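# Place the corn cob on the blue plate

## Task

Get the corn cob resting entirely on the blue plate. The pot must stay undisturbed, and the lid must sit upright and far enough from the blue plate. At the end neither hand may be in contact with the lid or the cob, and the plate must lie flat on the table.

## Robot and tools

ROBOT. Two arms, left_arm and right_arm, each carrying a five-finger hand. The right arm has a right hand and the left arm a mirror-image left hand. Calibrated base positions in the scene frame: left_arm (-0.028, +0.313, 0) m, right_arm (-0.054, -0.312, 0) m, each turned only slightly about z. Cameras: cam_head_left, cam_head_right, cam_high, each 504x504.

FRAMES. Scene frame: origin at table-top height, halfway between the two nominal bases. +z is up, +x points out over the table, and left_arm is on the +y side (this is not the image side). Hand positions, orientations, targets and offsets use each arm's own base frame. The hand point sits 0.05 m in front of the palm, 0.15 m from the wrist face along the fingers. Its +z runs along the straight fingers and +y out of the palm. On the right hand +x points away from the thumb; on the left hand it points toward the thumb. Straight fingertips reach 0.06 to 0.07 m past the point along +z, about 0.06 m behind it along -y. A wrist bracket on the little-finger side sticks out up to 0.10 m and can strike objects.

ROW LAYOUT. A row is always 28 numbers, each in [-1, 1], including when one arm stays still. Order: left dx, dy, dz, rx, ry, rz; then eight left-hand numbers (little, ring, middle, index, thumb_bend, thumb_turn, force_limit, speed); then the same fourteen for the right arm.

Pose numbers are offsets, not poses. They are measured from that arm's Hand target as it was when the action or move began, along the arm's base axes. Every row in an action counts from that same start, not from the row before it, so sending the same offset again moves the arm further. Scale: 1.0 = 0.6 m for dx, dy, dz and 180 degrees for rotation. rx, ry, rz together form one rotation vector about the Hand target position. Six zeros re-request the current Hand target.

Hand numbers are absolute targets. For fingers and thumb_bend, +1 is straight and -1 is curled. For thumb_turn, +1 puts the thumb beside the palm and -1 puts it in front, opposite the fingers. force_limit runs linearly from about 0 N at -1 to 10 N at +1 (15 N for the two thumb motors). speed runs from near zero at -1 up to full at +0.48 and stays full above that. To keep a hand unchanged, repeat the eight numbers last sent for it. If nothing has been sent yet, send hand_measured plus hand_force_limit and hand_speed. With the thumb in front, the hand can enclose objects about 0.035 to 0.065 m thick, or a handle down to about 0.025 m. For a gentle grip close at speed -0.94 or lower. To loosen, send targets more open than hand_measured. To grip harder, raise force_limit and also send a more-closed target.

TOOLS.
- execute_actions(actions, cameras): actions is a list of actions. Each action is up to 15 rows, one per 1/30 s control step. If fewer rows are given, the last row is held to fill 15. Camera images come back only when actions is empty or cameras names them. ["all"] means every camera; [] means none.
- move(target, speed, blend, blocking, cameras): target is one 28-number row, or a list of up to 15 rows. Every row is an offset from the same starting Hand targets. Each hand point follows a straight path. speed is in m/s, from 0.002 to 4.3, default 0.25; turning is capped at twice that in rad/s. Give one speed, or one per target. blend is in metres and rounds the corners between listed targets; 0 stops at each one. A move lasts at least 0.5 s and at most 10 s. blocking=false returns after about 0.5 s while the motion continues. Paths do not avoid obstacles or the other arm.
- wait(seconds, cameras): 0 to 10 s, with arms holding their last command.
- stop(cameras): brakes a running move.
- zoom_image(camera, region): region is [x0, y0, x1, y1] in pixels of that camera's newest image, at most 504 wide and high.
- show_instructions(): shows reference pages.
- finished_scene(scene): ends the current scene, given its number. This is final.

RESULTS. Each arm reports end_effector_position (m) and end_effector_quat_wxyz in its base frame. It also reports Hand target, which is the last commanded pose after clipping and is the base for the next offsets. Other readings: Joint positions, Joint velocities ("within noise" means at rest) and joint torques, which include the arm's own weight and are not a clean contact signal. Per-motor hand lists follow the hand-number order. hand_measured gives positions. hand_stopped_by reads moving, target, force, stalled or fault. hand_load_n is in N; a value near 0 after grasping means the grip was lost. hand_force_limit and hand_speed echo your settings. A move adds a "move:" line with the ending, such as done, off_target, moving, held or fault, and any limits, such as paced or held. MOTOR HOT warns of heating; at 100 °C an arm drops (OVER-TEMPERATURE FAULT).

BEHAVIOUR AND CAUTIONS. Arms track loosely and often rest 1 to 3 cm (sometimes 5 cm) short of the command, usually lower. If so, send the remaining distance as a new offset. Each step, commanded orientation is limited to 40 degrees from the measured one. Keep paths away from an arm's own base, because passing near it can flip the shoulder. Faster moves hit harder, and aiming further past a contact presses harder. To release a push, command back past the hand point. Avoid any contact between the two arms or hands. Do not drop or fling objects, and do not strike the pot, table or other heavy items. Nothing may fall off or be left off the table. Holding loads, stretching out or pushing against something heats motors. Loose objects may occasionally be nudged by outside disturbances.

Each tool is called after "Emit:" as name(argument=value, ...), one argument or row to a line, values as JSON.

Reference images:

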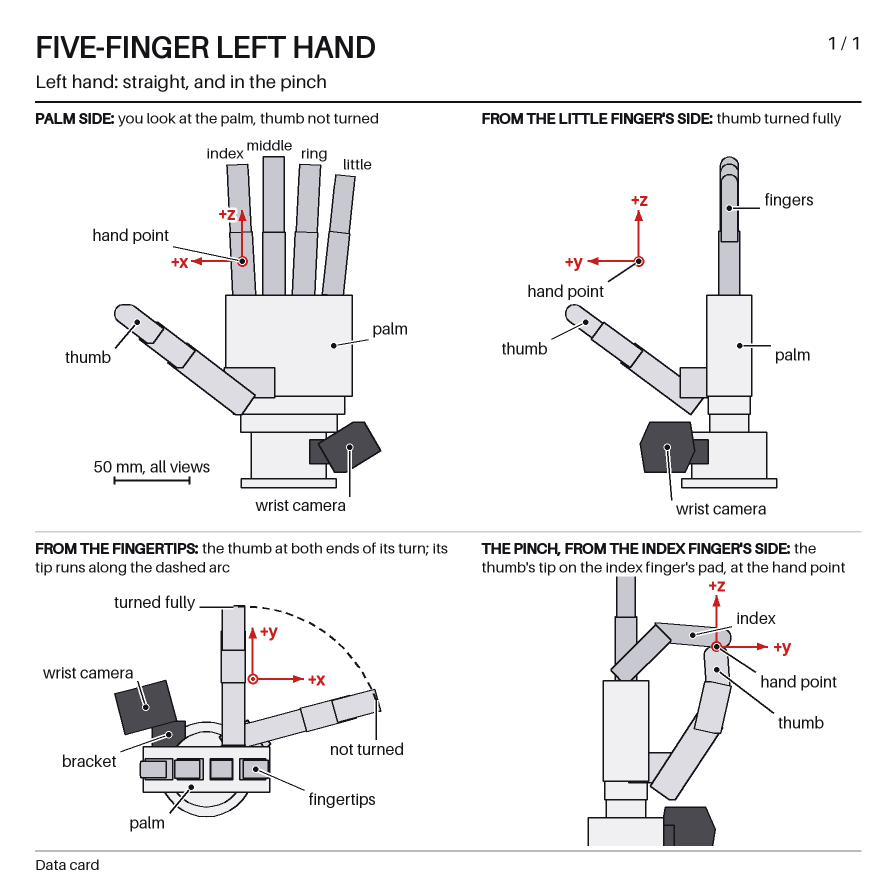

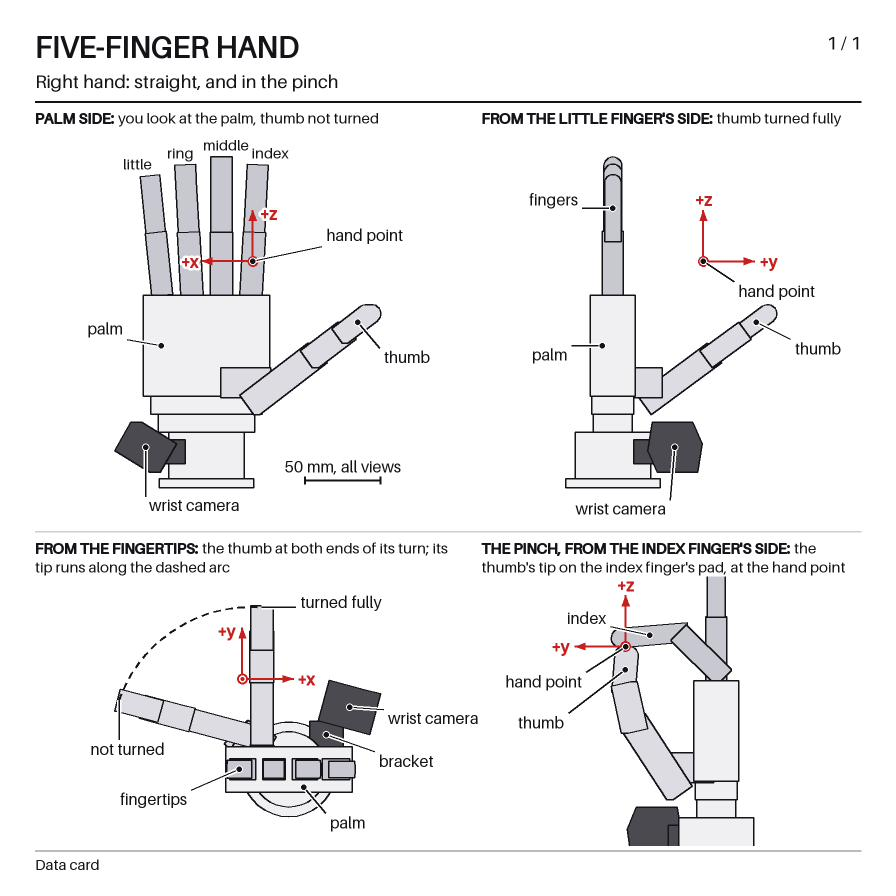

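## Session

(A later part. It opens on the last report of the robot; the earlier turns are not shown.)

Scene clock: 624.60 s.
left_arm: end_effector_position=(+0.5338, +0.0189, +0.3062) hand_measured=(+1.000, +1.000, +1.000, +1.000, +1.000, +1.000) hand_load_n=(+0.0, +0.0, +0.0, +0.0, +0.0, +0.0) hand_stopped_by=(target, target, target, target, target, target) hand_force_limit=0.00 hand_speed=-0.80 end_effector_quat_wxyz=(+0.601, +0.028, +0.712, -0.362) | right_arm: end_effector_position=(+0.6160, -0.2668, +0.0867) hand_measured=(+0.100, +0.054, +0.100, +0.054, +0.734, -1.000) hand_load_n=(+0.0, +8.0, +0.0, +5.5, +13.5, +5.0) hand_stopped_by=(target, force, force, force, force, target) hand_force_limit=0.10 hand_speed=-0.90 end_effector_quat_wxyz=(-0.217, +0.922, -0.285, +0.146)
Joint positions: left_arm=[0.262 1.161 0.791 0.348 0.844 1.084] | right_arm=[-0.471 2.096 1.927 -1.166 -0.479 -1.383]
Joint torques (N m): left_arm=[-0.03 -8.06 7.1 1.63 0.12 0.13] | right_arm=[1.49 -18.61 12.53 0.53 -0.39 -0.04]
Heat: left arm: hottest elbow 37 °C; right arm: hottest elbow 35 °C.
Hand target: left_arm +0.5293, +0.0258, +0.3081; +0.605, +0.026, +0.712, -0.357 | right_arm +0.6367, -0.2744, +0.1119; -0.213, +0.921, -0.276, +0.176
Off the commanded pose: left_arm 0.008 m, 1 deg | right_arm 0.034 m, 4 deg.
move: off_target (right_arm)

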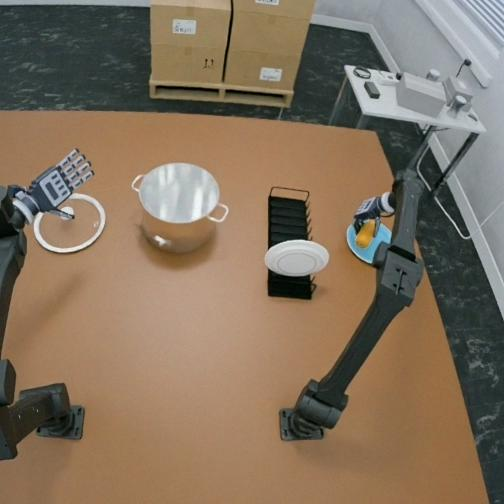

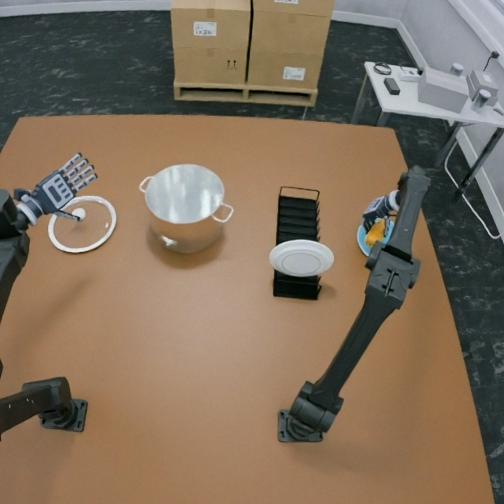

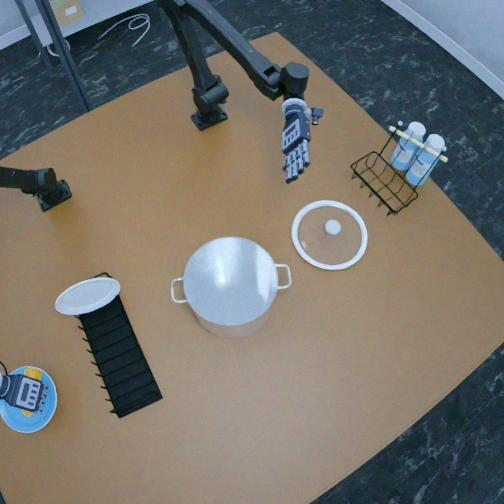

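Emit:
move(
  target=[0,0,0,0,0,0,1,1,1,1,1,1,0,-0.8,-0.0245,-0.0427,-0.02,0,0,0,0.1,0.0,-0.3,-0.3,0.0,-1,0.1,-0.9],
  speed=0.1,
  cameras=["all"],
)

Emit:
zoom_image(
  camera="cam_high",
  region=[0, 340, 100, 440],
)

Emit:
zoom_image(
  camera="cam_head_left",
  region=[320, 180, 420, 280],
)

Emit:
zoom_image(
  camera="cam_head_right",
  region=[330, 180, 430, 280],
)

Scene clock: 675.77 s.
left_arm: end_effector_position=(+0.5338, +0.0189, +0.3062) hand_measured=(+1.000, +1.000, +1.000, +1.000, +1.000, +1.000) hand_load_n=(+0.0, +0.0, +0.0, +0.0, +0.0, +0.0) hand_stopped_by=(target, target, target, target, target, target) hand_force_limit=0.00 hand_speed=-0.80 end_effector_quat_wxyz=(+0.601, +0.028, +0.712, -0.362) | right_arm: end_effector_position=(+0.6070, -0.2901, +0.0797) hand_measured=(+0.100, +0.054, +0.100, +0.054, +0.734, -1.000) hand_load_n=(+0.0, +8.0, +0.0, +5.5, +13.5, +5.0) hand_stopped_by=(target, force, force, force, force, target) hand_force_limit=0.10 hand_speed=-0.90 end_effector_quat_wxyz=(-0.217, +0.921, -0.287, +0.150)
Joint positions: left_arm=[0.262 1.161 0.791 0.348 0.844 1.084] | right_arm=[-0.509 2.107 1.927 -1.166 -0.488 -1.418]
Joint torques (N m): left_arm=[-0.44 -8.47 7.1 1.66 0.12 0.15] | right_arm=[1.03 -18.55 11.18 0.61 -0.52 -0.11]
Heat: left arm: hottest elbow 37 °C; right arm: hottest elbow 35 °C.
Hand target: left_arm +0.5293, +0.0258, +0.3081; +0.605, +0.026, +0.712, -0.357 | right_arm +0.6221, -0.3000, +0.1000; -0.213, +0.921, -0.275, +0.177
Off the commanded pose: left_arm 0.008 m, 1 deg | right_arm 0.027 m, 3 deg.
move: off_target (right_arm)

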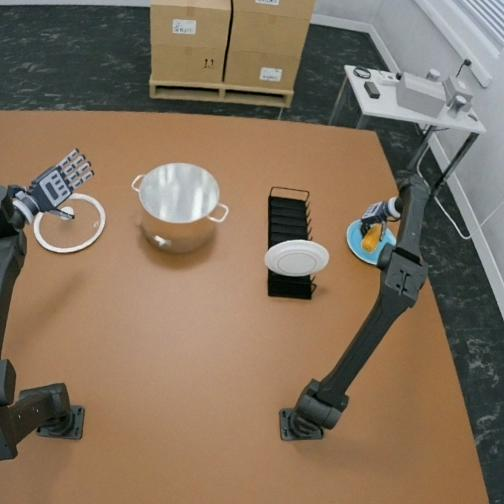

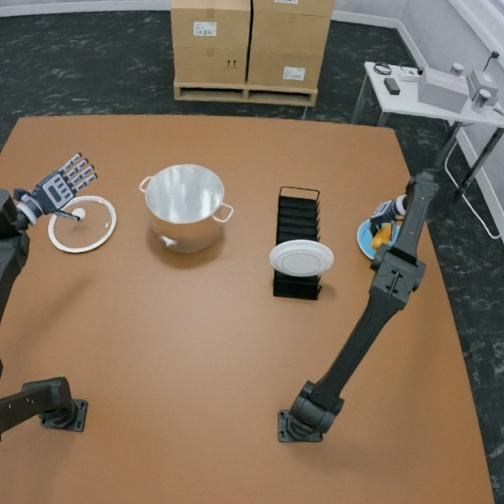

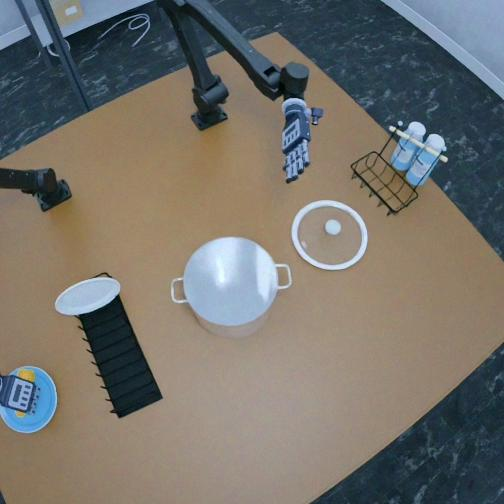

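Scaled by 5.040 from the camera's 504x504 image, which has a finer 720x720 frame.

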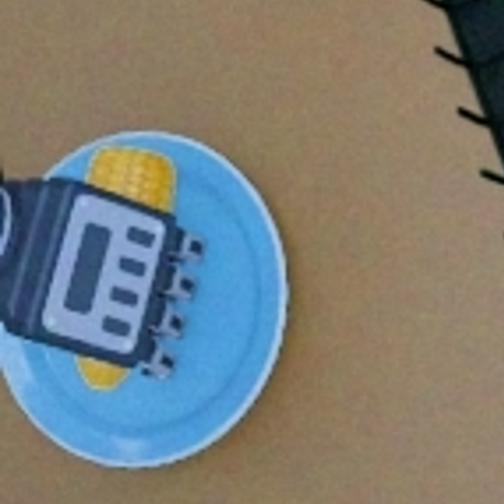

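Scaled by 5.040 from the camera's 504x504 image, which has a finer 720x720 frame.

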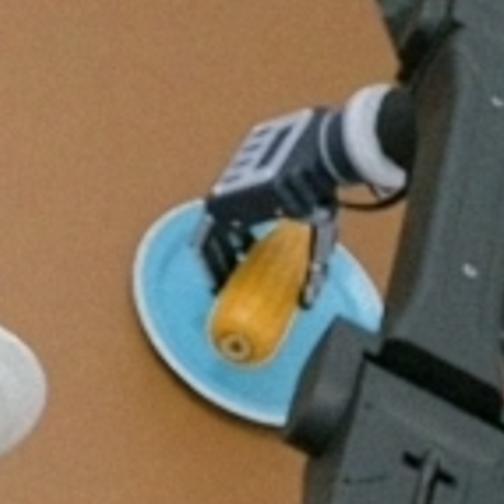

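Scaled by 5.040 from the camera's 504x504 image, which has a finer 720x720 frame.

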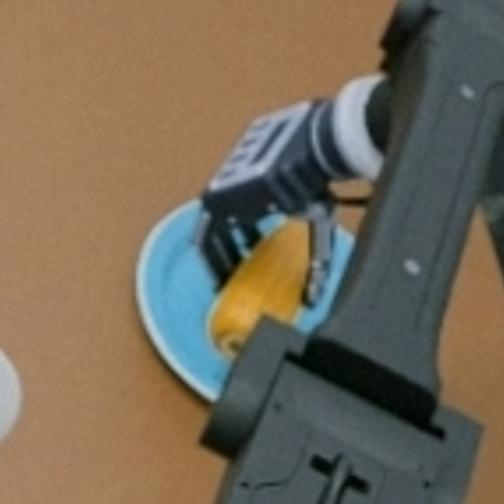

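Emit:
move(
  target=[0,0,0,0,0,0,1,1,1,1,1,1,0,-0.8,0,-0.007,-0.025,0,0,0,0.1,0.0,-0.3,-0.3,0.0,-1,0.1,-0.9],
  speed=0.05,
  cameras=["cam_head_left","cam_high"],
)

Emit:
zoom_image(
  camera="cam_high",
  region=[0, 340, 100, 440],
)

Emit:
zoom_image(
  camera="cam_head_left",
  region=[320, 180, 420, 280],
)

Scene clock: 687.03 s.
left_arm: end_effector_position=(+0.5338, +0.0189, +0.3062) hand_measured=(+1.000, +1.000, +1.000, +1.000, +1.000, +1.000) hand_load_n=(+0.0, +0.0, +0.0, +0.0, +0.0, +0.0) hand_stopped_by=(target, target, target, target, target, target) hand_force_limit=0.00 hand_speed=-0.80 end_effector_quat_wxyz=(+0.601, +0.028, +0.712, -0.362) | right_arm: end_effector_position=(+0.6110, -0.2923, +0.0692) hand_measured=(+0.100, +0.054, +0.100, +0.054, +0.734, -1.000) hand_load_n=(+0.0, +7.5, +0.0, +5.0, +13.5, +5.5) hand_stopped_by=(target, force, force, force, force, target) hand_force_limit=0.10 hand_speed=-0.90 end_effector_quat_wxyz=(-0.217, +0.922, -0.284, +0.152)
Joint positions: left_arm=[0.262 1.161 0.791 0.348 0.844 1.084] | right_arm=[-0.509 2.124 1.927 -1.147 -0.49 -1.425]
Joint torques (N m): left_arm=[-0.26 -7.94 7.12 1.69 0.12 0.13] | right_arm=[0.44 -18.84 10.02 0.94 -0.53 -0.14]
Heat: left arm: hottest elbow 37 °C; right arm: hottest elbow 35 °C.
Hand target: left_arm +0.5293, +0.0258, +0.3081; +0.605, +0.026, +0.712, -0.357 | right_arm +0.6221, -0.3042, +0.0850; -0.213, +0.921, -0.275, +0.177
Off the commanded pose: left_arm 0.008 m, 1 deg | right_arm 0.023 m, 3 deg.
move: off_target (right_arm)
Images, in order (width x height): cam_head_left 504x504, cam_high 504x504.

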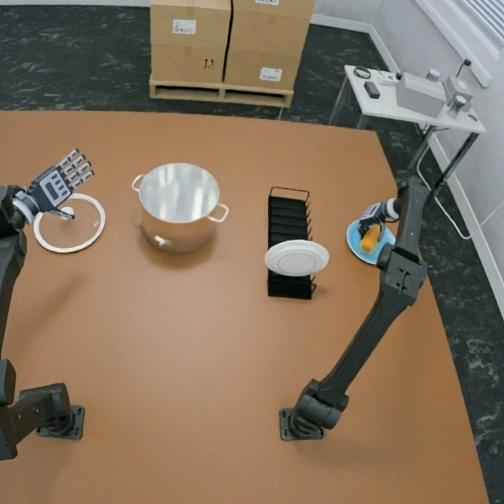

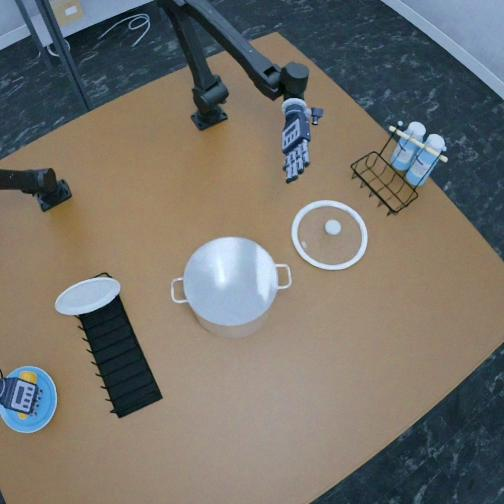

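Scaled by 5.040 from the camera's 504x504 image, which has a finer 720x720 frame.

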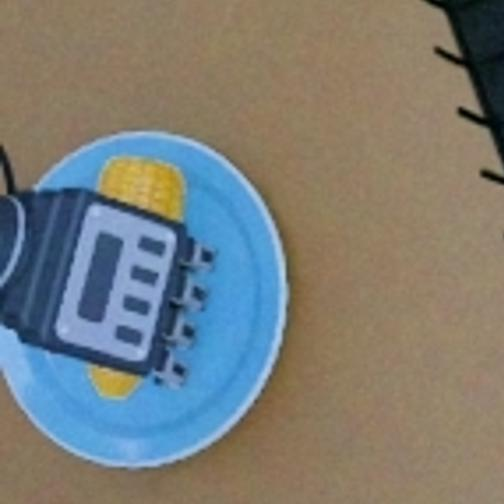

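Scaled by 5.040 from the camera's 504x504 image, which has a finer 720x720 frame.

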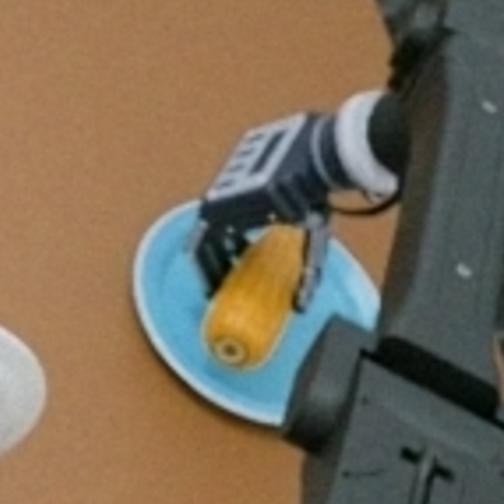

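Emit:
move(
  target=[0,0,0,0,0,0,1,1,1,1,1,1,0,-0.8,-0.01,-0.008,-0.025,0,0,0,0.1,0.0,-0.3,-0.3,0.0,-1,0.1,-0.9],
  speed=0.05,
  cameras=["cam_head_left","cam_high"],
)

Emit:
zoom_image(
  camera="cam_high",
  region=[0, 340, 100, 440],
)

Emit:
zoom_image(
  camera="cam_head_left",
  region=[320, 180, 420, 280],
)

Scene clock: 695.47 s.
left_arm: end_effector_position=(+0.5338, +0.0189, +0.3062) hand_measured=(+1.000, +1.000, +1.000, +1.000, +1.000, +1.000) hand_load_n=(+0.0, +0.0, +0.0, +0.0, +0.0, +0.0) hand_stopped_by=(target, target, target, target, target, target) hand_force_limit=0.00 hand_speed=-0.80 end_effector_quat_wxyz=(+0.601, +0.028, +0.712, -0.362) | right_arm: end_effector_position=(+0.6112, -0.2993, +0.0620) hand_measured=(+0.100, +0.054, +0.100, +0.054, +0.734, -1.000) hand_load_n=(+0.0, +8.0, +0.0, +5.5, +13.0, +5.0) hand_stopped_by=(target, force, force, force, force, target) hand_force_limit=0.10 hand_speed=-0.90 end_effector_quat_wxyz=(-0.215, +0.921, -0.281, +0.160)
Joint positions: left_arm=[0.262 1.161 0.791 0.348 0.844 1.084] | right_arm=[-0.518 2.126 1.91 -1.114 -0.492 -1.436]
Joint torques (N m): left_arm=[-0.32 -8.53 7.2 1.81 0.13 0.14] | right_arm=[0.56 -18.73 8.5 1.01 -0.54 -0.16]
Heat: left arm: hottest elbow 37 °C; right arm: hottest elbow 35 °C.
Hand target: left_arm +0.5293, +0.0258, +0.3081; +0.605, +0.026, +0.712, -0.357 | right_arm +0.6160, -0.3089, +0.0699; -0.213, +0.921, -0.276, +0.176
Off the commanded pose: left_arm 0.008 m, 1 deg | right_arm 0.013 m, 2 deg.
move: off_target (right_arm)
Images, in order (width x height): cam_head_left 504x504, cam_high 504x504.

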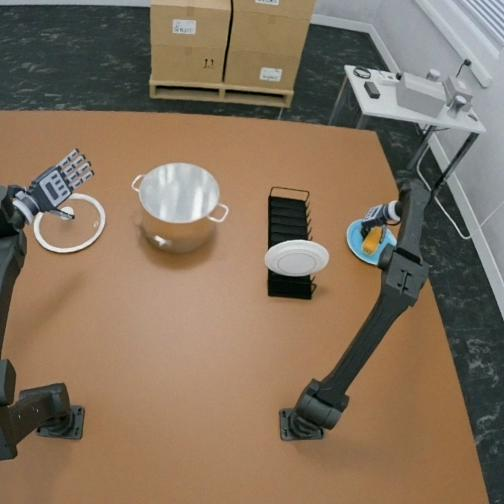

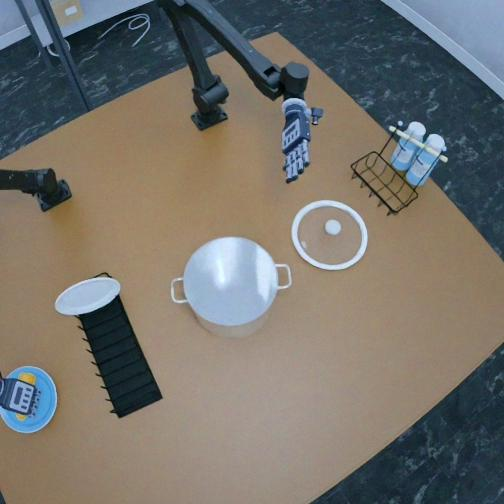

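Scaled by 5.040 from the camera's 504x504 image, which has a finer 720x720 frame.

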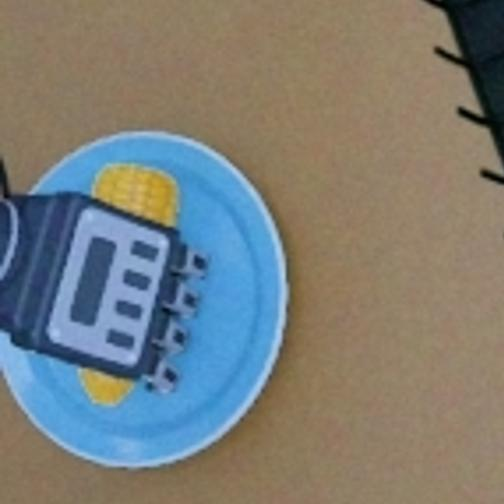

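Scaled by 5.040 from the camera's 504x504 image, which has a finer 720x720 frame.

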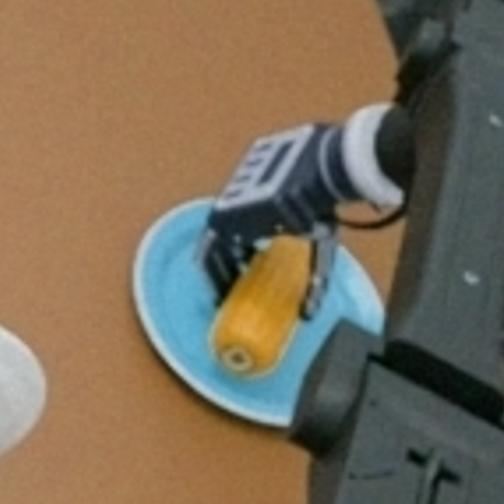

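Emit:
move(
  target=[0,0,0,0,0,0,1,1,1,1,1,1,0,-0.8,0,0.004,-0.018,0,0,0,0.1,0.0,-0.3,-0.3,0.0,-1,0.1,-0.9],
  speed=0.05,
  cameras=["cam_head_left","cam_high"],
)

Emit:
zoom_image(
  camera="cam_high",
  region=[0, 340, 100, 440],
)

Emit:
zoom_image(
  camera="cam_head_left",
  region=[320, 180, 420, 280],
)

Scene clock: 707.53 s.
left_arm: end_effector_position=(+0.5338, +0.0189, +0.3062) hand_measured=(+1.000, +1.000, +1.000, +1.000, +1.000, +1.000) hand_load_n=(+0.0, +0.0, +0.0, +0.0, +0.0, +0.0) hand_stopped_by=(target, target, target, target, target, target) hand_force_limit=0.00 hand_speed=-0.80 end_effector_quat_wxyz=(+0.601, +0.028, +0.712, -0.362) | right_arm: end_effector_position=(+0.6109, -0.2991, +0.0560) hand_measured=(+0.100, +0.054, +0.100, +0.054, +0.734, -1.000) hand_load_n=(+0.0, +8.0, +0.0, +4.0, +13.5, +4.5) hand_stopped_by=(target, force, force, force, force, target) hand_force_limit=0.10 hand_speed=-0.90 end_effector_quat_wxyz=(-0.215, +0.921, -0.280, +0.162)
Joint positions: left_arm=[0.262 1.161 0.791 0.348 0.844 1.084] | right_arm=[-0.518 2.126 1.893 -1.094 -0.493 -1.436]
Joint torques (N m): left_arm=[-0.38 -8.35 7.06 1.72 0.11 0.1] | right_arm=[0.62 -18.49 7.95 1.28 -0.48 -0.12]
Heat: left arm: hottest elbow 37 °C; right arm: hottest elbow 35 °C.
Hand target: left_arm +0.5293, +0.0258, +0.3081; +0.605, +0.026, +0.712, -0.357 | right_arm +0.6161, -0.3066, +0.0592; -0.213, +0.921, -0.275, +0.177
Off the commanded pose: left_arm 0.008 m, 1 deg | right_arm 0.009 m, 2 deg.
move: done
Images, in order (width x height): cam_head_left 504x504, cam_high 504x504.

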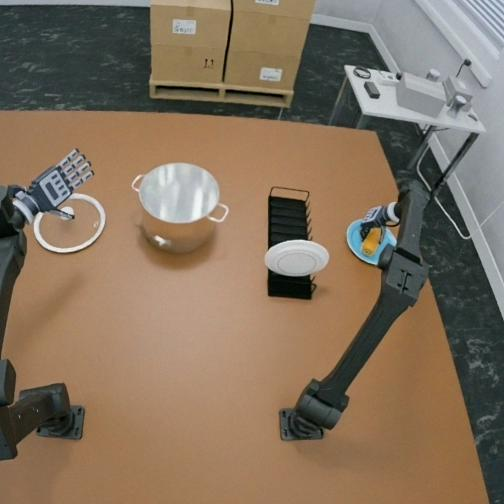

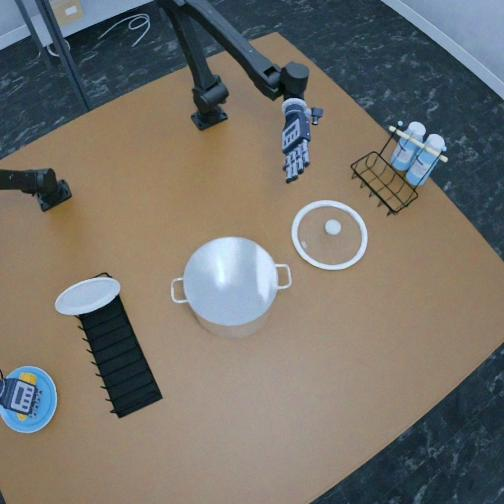

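Scaled by 5.040 from the camera's 504x504 image, which has a finer 720x720 frame.

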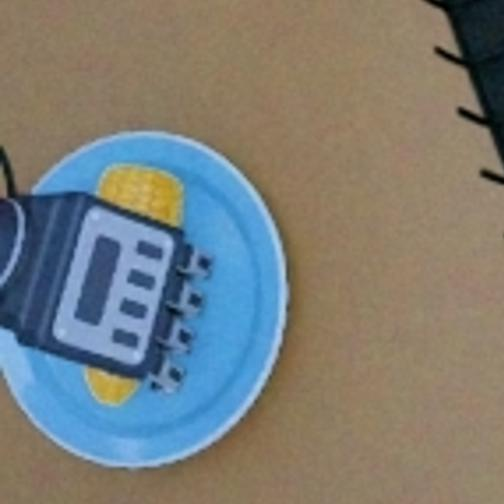

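Scaled by 5.040 from the camera's 504x504 image, which has a finer 720x720 frame.

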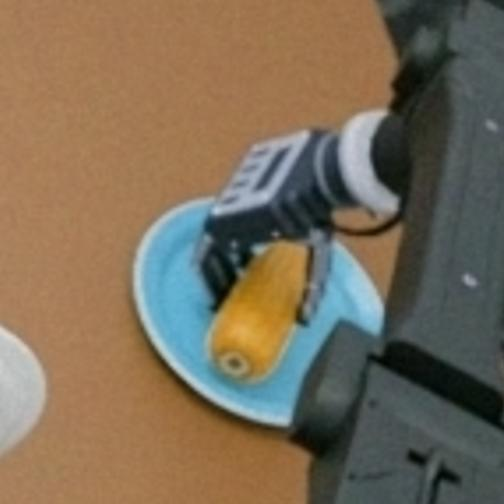

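Emit:
move(
  target=[0,0,0,0,0,0,1,1,1,1,1,1,0,-0.8,0,0,-0.015,0,0,0,0.1,0.0,-0.3,-0.3,0.0,-1,0.1,-0.9],
  speed=0.05,
  cameras=["cam_head_left","cam_high"],
)

Emit:
zoom_image(
  camera="cam_high",
  region=[0, 340, 100, 440],
)

Emit:
zoom_image(
  camera="cam_head_left",
  region=[320, 180, 420, 280],
)

Scene clock: 715.00 s.
left_arm: end_effector_position=(+0.5338, +0.0189, +0.3062) hand_measured=(+1.000, +1.000, +1.000, +1.000, +1.000, +1.000) hand_load_n=(+0.0, +0.0, +0.0, +0.0, +0.0, +0.0) hand_stopped_by=(target, target, target, target, target, target) hand_force_limit=0.00 hand_speed=-0.80 end_effector_quat_wxyz=(+0.601, +0.028, +0.712, -0.362) | right_arm: end_effector_position=(+0.6119, -0.3003, +0.0546) hand_measured=(+0.100, +0.054, +0.100, +0.054, +0.734, -1.000) hand_load_n=(+0.0, +5.5, +0.0, +3.0, +14.0, +4.5) hand_stopped_by=(target, force, force, force, force, target) hand_force_limit=0.10 hand_speed=-0.90 end_effector_quat_wxyz=(-0.215, +0.921, -0.280, +0.165)
Joint positions: left_arm=[0.262 1.161 0.791 0.348 0.844 1.084] | right_arm=[-0.519 2.126 1.889 -1.083 -0.493 -1.436]
Joint torques (N m): left_arm=[-0.26 -8.12 7.06 1.76 0.15 0.12] | right_arm=[0.67 -17.9 7.16 1.7 -0.46 -0.11]
Heat: left arm: hottest elbow 37 °C; right arm: hottest elbow 34 °C.
Hand target: left_arm +0.5293, +0.0258, +0.3081; +0.605, +0.026, +0.712, -0.357 | right_arm +0.6161, -0.3067, +0.0503; -0.213, +0.921, -0.275, +0.177
Off the commanded pose: left_arm 0.008 m, 1 deg | right_arm 0.009 m, 1 deg.
move: done
Images, in order (width x height): cam_head_left 504x504, cam_high 504x504.

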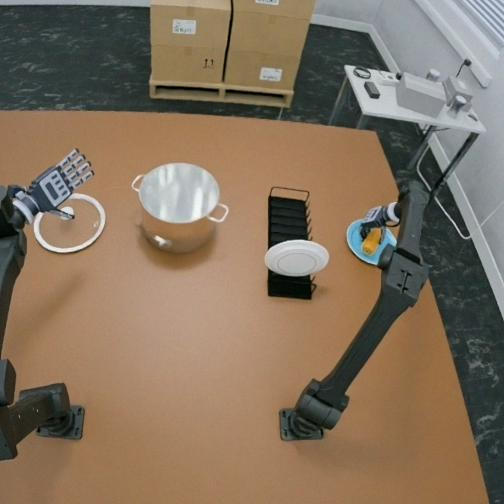

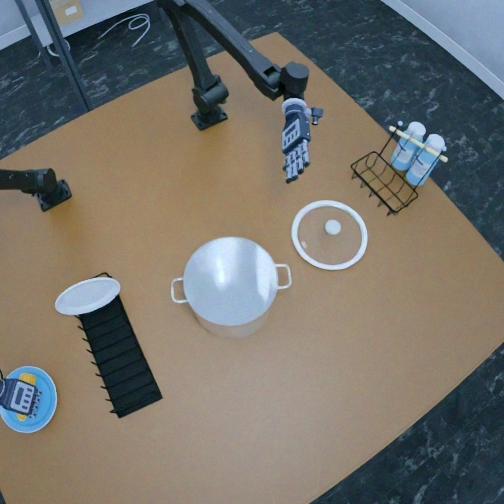

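Scaled by 5.040 from the camera's 504x504 image, which has a finer 720x720 frame.

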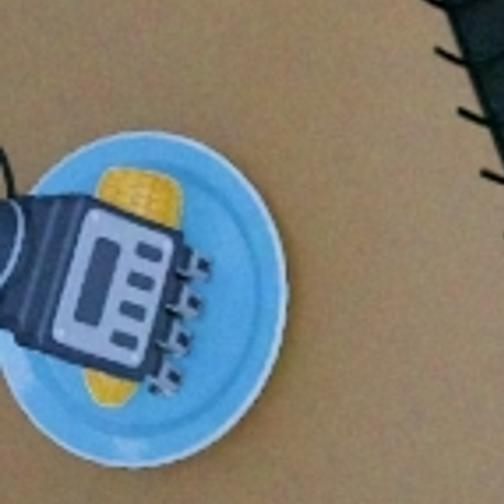

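Scaled by 5.040 from the camera's 504x504 image, which has a finer 720x720 frame.

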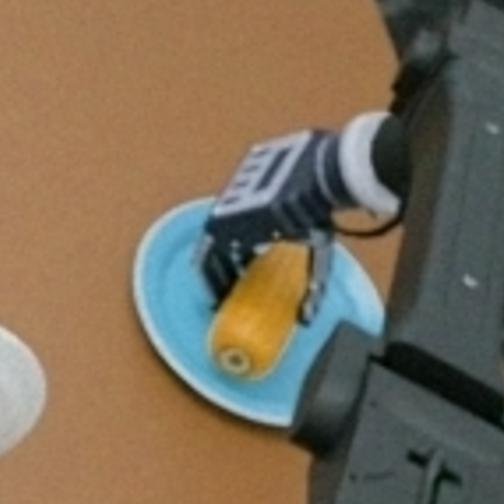

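Emit:
move(
  target=[
    [0,0,0,0,0,0,1,1,1,1,1,1,0,-0.8,0,0,0.014,0,0,0,0.1,0.0,-0.3,-0.3,0.0,-1,0.1,-0.9],
    [0,0,0,0,0,0,1,1,1,1,1,1,0,-0.8,0,0,0.014,0,0,0,0.3,0.4,0.4,0.4,1.0,-1,0.1,-0.9],
  ],
  speed=0.05,
  cameras=["cam_head_left","cam_high"],
)

Emit:
zoom_image(
  camera="cam_high",
  region=[0, 340, 100, 440],
)

Emit:
zoom_image(
  camera="cam_head_left",
  region=[320, 180, 420, 280],
)

Scene clock: 728.83 s.
left_arm: end_effector_position=(+0.5338, +0.0189, +0.3062) hand_measured=(+1.000, +1.000, +1.000, +1.000, +1.000, +1.000) hand_load_n=(+0.0, +0.0, +0.0, +0.0, +0.0, +0.0) hand_stopped_by=(target, target, target, target, target, target) hand_force_limit=0.00 hand_speed=-0.80 end_effector_quat_wxyz=(+0.601, +0.028, +0.712, -0.362) | right_arm: end_effector_position=(+0.6077, -0.3094, +0.0577) hand_measured=(+0.300, +0.400, +0.398, +0.400, +1.000, -1.000) hand_load_n=(+0.0, +0.0, -5.5, +0.0, +0.0, +0.0) hand_stopped_by=(target, target, target, target, target, target) hand_force_limit=0.10 hand_speed=-0.90 end_effector_quat_wxyz=(-0.213, +0.919, -0.286, +0.169)
Joint positions: left_arm=[0.262 1.161 0.791 0.348 0.844 1.084] | right_arm=[-0.533 2.121 1.888 -1.083 -0.493 -1.436]
Joint torques (N m): left_arm=[-0.5 -8.23 7.19 1.62 0.12 0.15] | right_arm=[2.02 -17.96 8.27 0.91 -0.48 -0.12]
Heat: left arm: hottest elbow 37 °C; right arm: hottest elbow 34 °C.
Hand target: left_arm +0.5293, +0.0258, +0.3081; +0.605, +0.026, +0.712, -0.357 | right_arm +0.6161, -0.3065, +0.0586; -0.213, +0.921, -0.275, +0.177
Off the commanded pose: left_arm 0.008 m, 1 deg | right_arm 0.009 m, 1 deg.
move: done
Images, in order (width x height): cam_head_left 504x504, cam_high 504x504.

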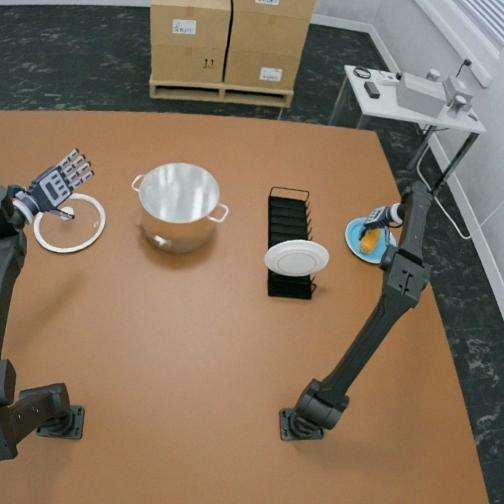

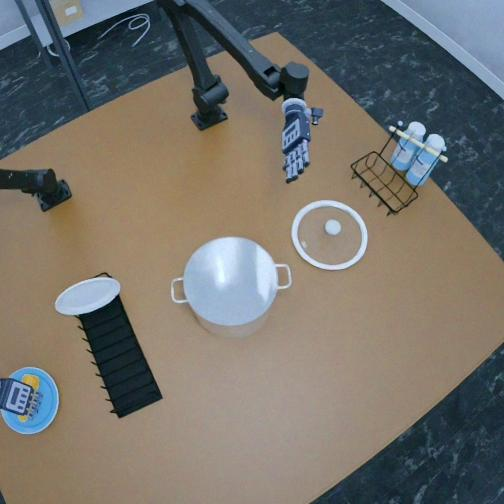

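Scaled by 5.040 from the camera's 504x504 image, which has a finer 720x720 frame.

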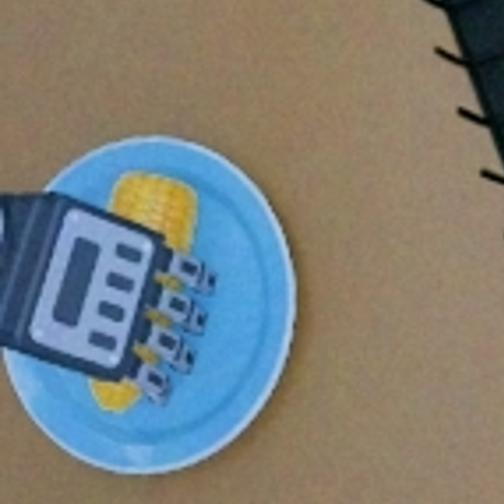

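Scaled by 5.040 from the camera's 504x504 image, which has a finer 720x720 frame.

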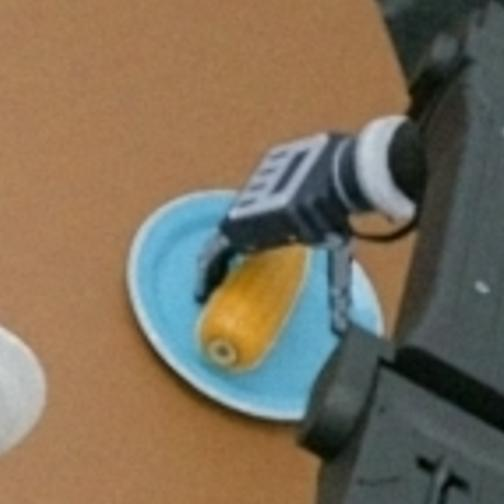

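Emit:
move(
  target=[
    [0,0,0,0,0,0,1,1,1,1,1,1,0,-0.8,0.008,0.011,0.015,0,0,0,0.45,0.5,0.6,0.6,1.0,-1,0.1,-0.9],
    [0,0,0,0,0,0,1,1,1,1,1,1,0,-0.8,0.008,0.011,0.1,0,0,0,0.45,0.5,0.6,0.6,1.0,-1,0.1,-0.9],
  ],
  speed=0.05,
  cameras=["cam_head_left","cam_high"],
)

Emit:
zoom_image(
  camera="cam_high",
  region=[0, 340, 100, 440],
)

Emit:
zoom_image(
  camera="cam_head_left",
  region=[320, 180, 420, 280],
)

Scene clock: 748.03 s.
left_arm: end_effector_position=(+0.5338, +0.0189, +0.3062) hand_measured=(+1.000, +1.000, +1.000, +1.000, +1.000, +1.000) hand_load_n=(+0.0, +0.0, +0.0, +0.0, +0.0, +0.0) hand_stopped_by=(target, target, target, target, target, target) hand_force_limit=0.00 hand_speed=-0.80 end_effector_quat_wxyz=(+0.601, +0.028, +0.712, -0.362) | right_arm: end_effector_position=(+0.6041, -0.2982, +0.0813) hand_measured=(+0.450, +0.500, +0.600, +0.600, +1.000, -1.000) hand_load_n=(+0.0, -0.5, +0.0, +0.0, +0.0, +0.0) hand_stopped_by=(target, target, target, target, target, target) hand_force_limit=0.10 hand_speed=-0.90 end_effector_quat_wxyz=(-0.218, +0.921, -0.287, +0.146)
Joint positions: left_arm=[0.262 1.161 0.791 0.348 0.844 1.084] | right_arm=[-0.521 2.118 1.951 -1.193 -0.491 -1.436]
Joint torques (N m): left_arm=[-0.21 -8.18 7.17 1.61 0.12 0.11] | right_arm=[2.02 -20.42 11.66 0.03 -0.46 0]
Heat: left arm: hottest elbow 37 °C; right arm: hottest elbow 34 °C.
Hand target: left_arm +0.5293, +0.0258, +0.3081; +0.605, +0.026, +0.712, -0.357 | right_arm +0.6210, -0.3000, +0.1187; -0.213, +0.921, -0.275, +0.177
Off the commanded pose: left_arm 0.008 m, 1 deg | right_arm 0.041 m, 4 deg.
move: off_target (right_arm)
Images, in order (width x height): cam_head_left 504x504, cam_high 504x504.

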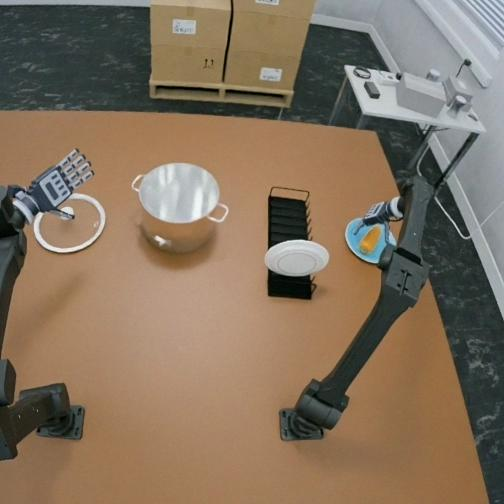

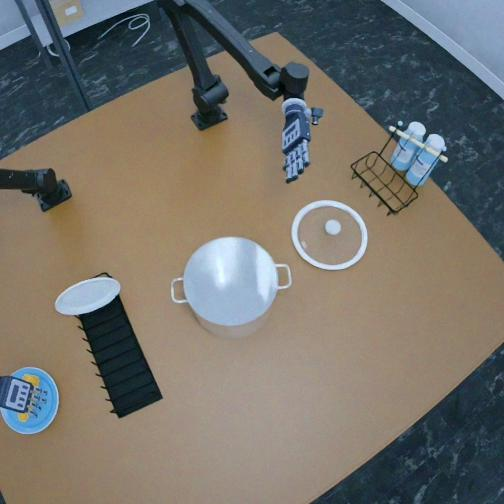

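Scaled by 5.040 from the camera's 504x504 image, which has a finer 720x720 frame.

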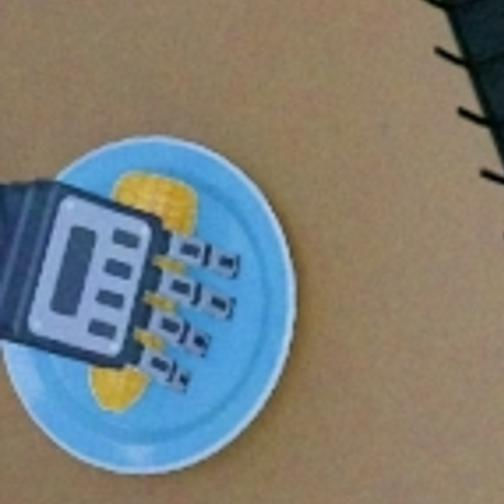

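Scaled by 5.040 from the camera's 504x504 image, which has a finer 720x720 frame.

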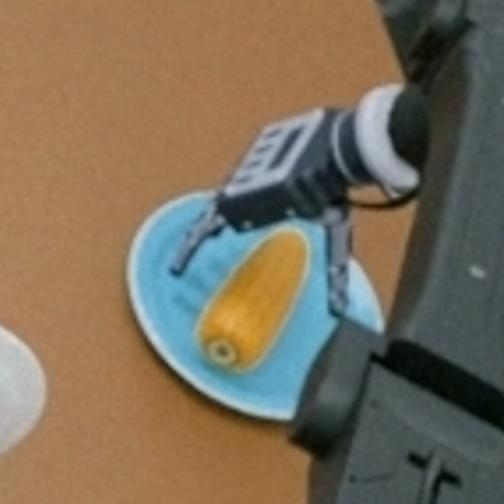

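Emit:
move(
  target=[
    [0,0,0,0,0,0,1,1,1,1,1,1,0,-0.8,0,0,0.2,0,0,0,0.45,0.5,0.6,0.6,1.0,-1,0.1,-0.9],
    [0,0,0,0,0,0,1,1,1,1,1,1,0,-0.8,-0.25,0.1,0.4,0,0,0,0.45,0.5,0.6,0.6,1.0,-1,0.1,-0.9],
  ],
  speed=0.2,
  blend=[0.04, 0],
  cameras=["all"],
)

Emit:
zoom_image(
  camera="cam_high",
  region=[0, 340, 100, 440],
)

Emit:
zoom_image(
  camera="cam_head_left",
  region=[320, 180, 420, 280],
)

Scene clock: 756.10 s.
left_arm: end_effector_position=(+0.5338, +0.0189, +0.3062) hand_measured=(+1.000, +1.000, +1.000, +1.000, +1.000, +1.000) hand_load_n=(+0.0, +0.0, +0.0, +0.0, +0.0, +0.0) hand_stopped_by=(target, target, target, target, target, target) hand_force_limit=0.00 hand_speed=-0.80 end_effector_quat_wxyz=(+0.601, +0.028, +0.712, -0.362) | right_arm: end_effector_position=(+0.4761, -0.2373, +0.3519) hand_measured=(+0.450, +0.500, +0.600, +0.600, +1.000, -1.000) hand_load_n=(+0.0, +0.0, +0.0, +0.0, +0.0, +0.0) hand_stopped_by=(target, target, target, target, target, target) hand_force_limit=0.10 hand_speed=-0.90 end_effector_quat_wxyz=(-0.214, +0.921, -0.278, +0.171)
Joint positions: left_arm=[0.262 1.161 0.791 0.348 0.844 1.084] | right_arm=[-0.544 1.703 2.043 -1.661 -0.501 -1.464]
Joint torques (N m): left_arm=[-0.56 -8 7.04 1.72 0.11 0.14] | right_arm=[0.32 -14.33 7.76 0.12 -0.48 -0.12]
Heat: left arm: hottest elbow 37 °C; right arm: hottest elbow 35 °C.
Hand target: left_arm +0.5293, +0.0258, +0.3081; +0.605, +0.026, +0.712, -0.357 | right_arm +0.4710, -0.2400, +0.3587; -0.213, +0.921, -0.275, +0.177
Off the commanded pose: left_arm 0.008 m, 1 deg | right_arm 0.009 m, 1 deg.
move: done

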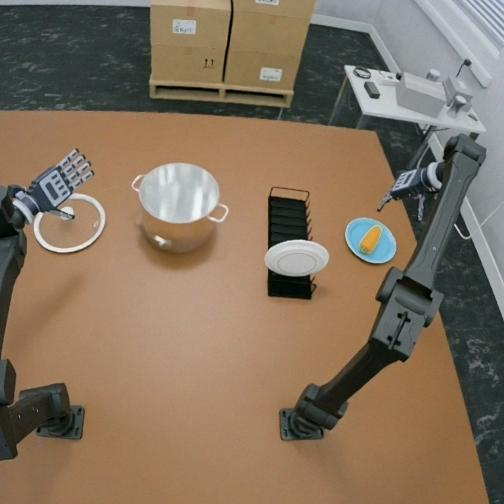

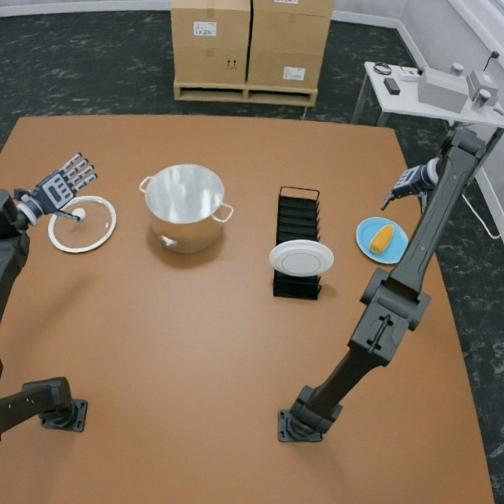

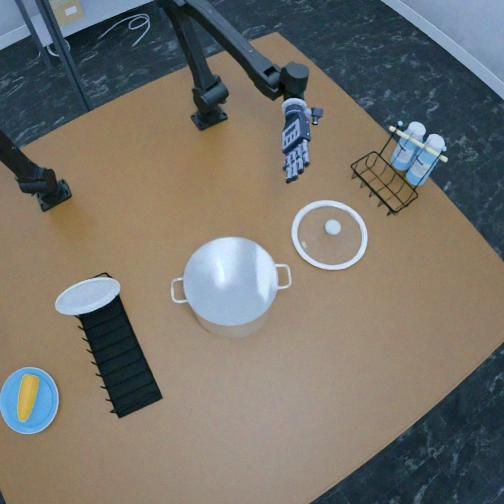

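Scaled by 5.040 from the camera's 504x504 image, which has a finer 720x720 frame.

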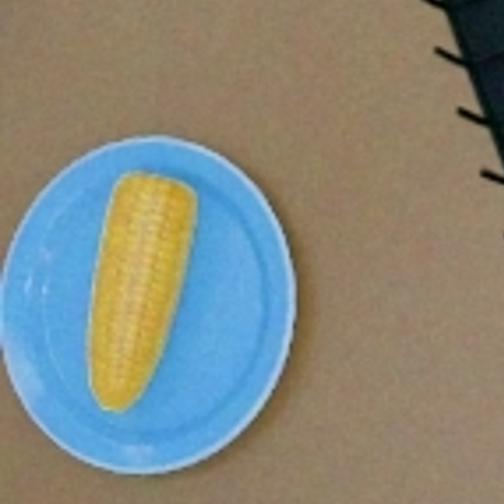

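Scaled by 5.040 from the camera's 504x504 image, which has a finer 720x720 frame.

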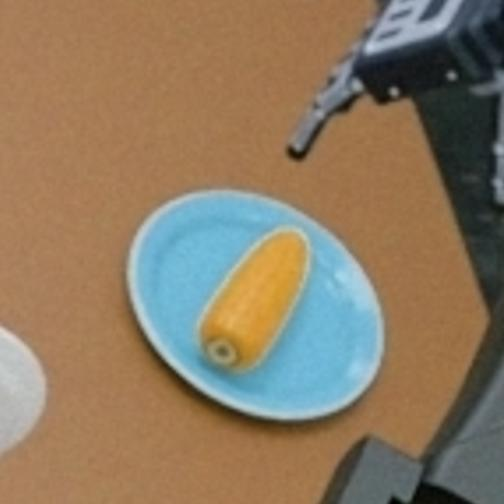

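Emit:
finished_scene(
  scene=1,
)

The scene is finished: the task was done.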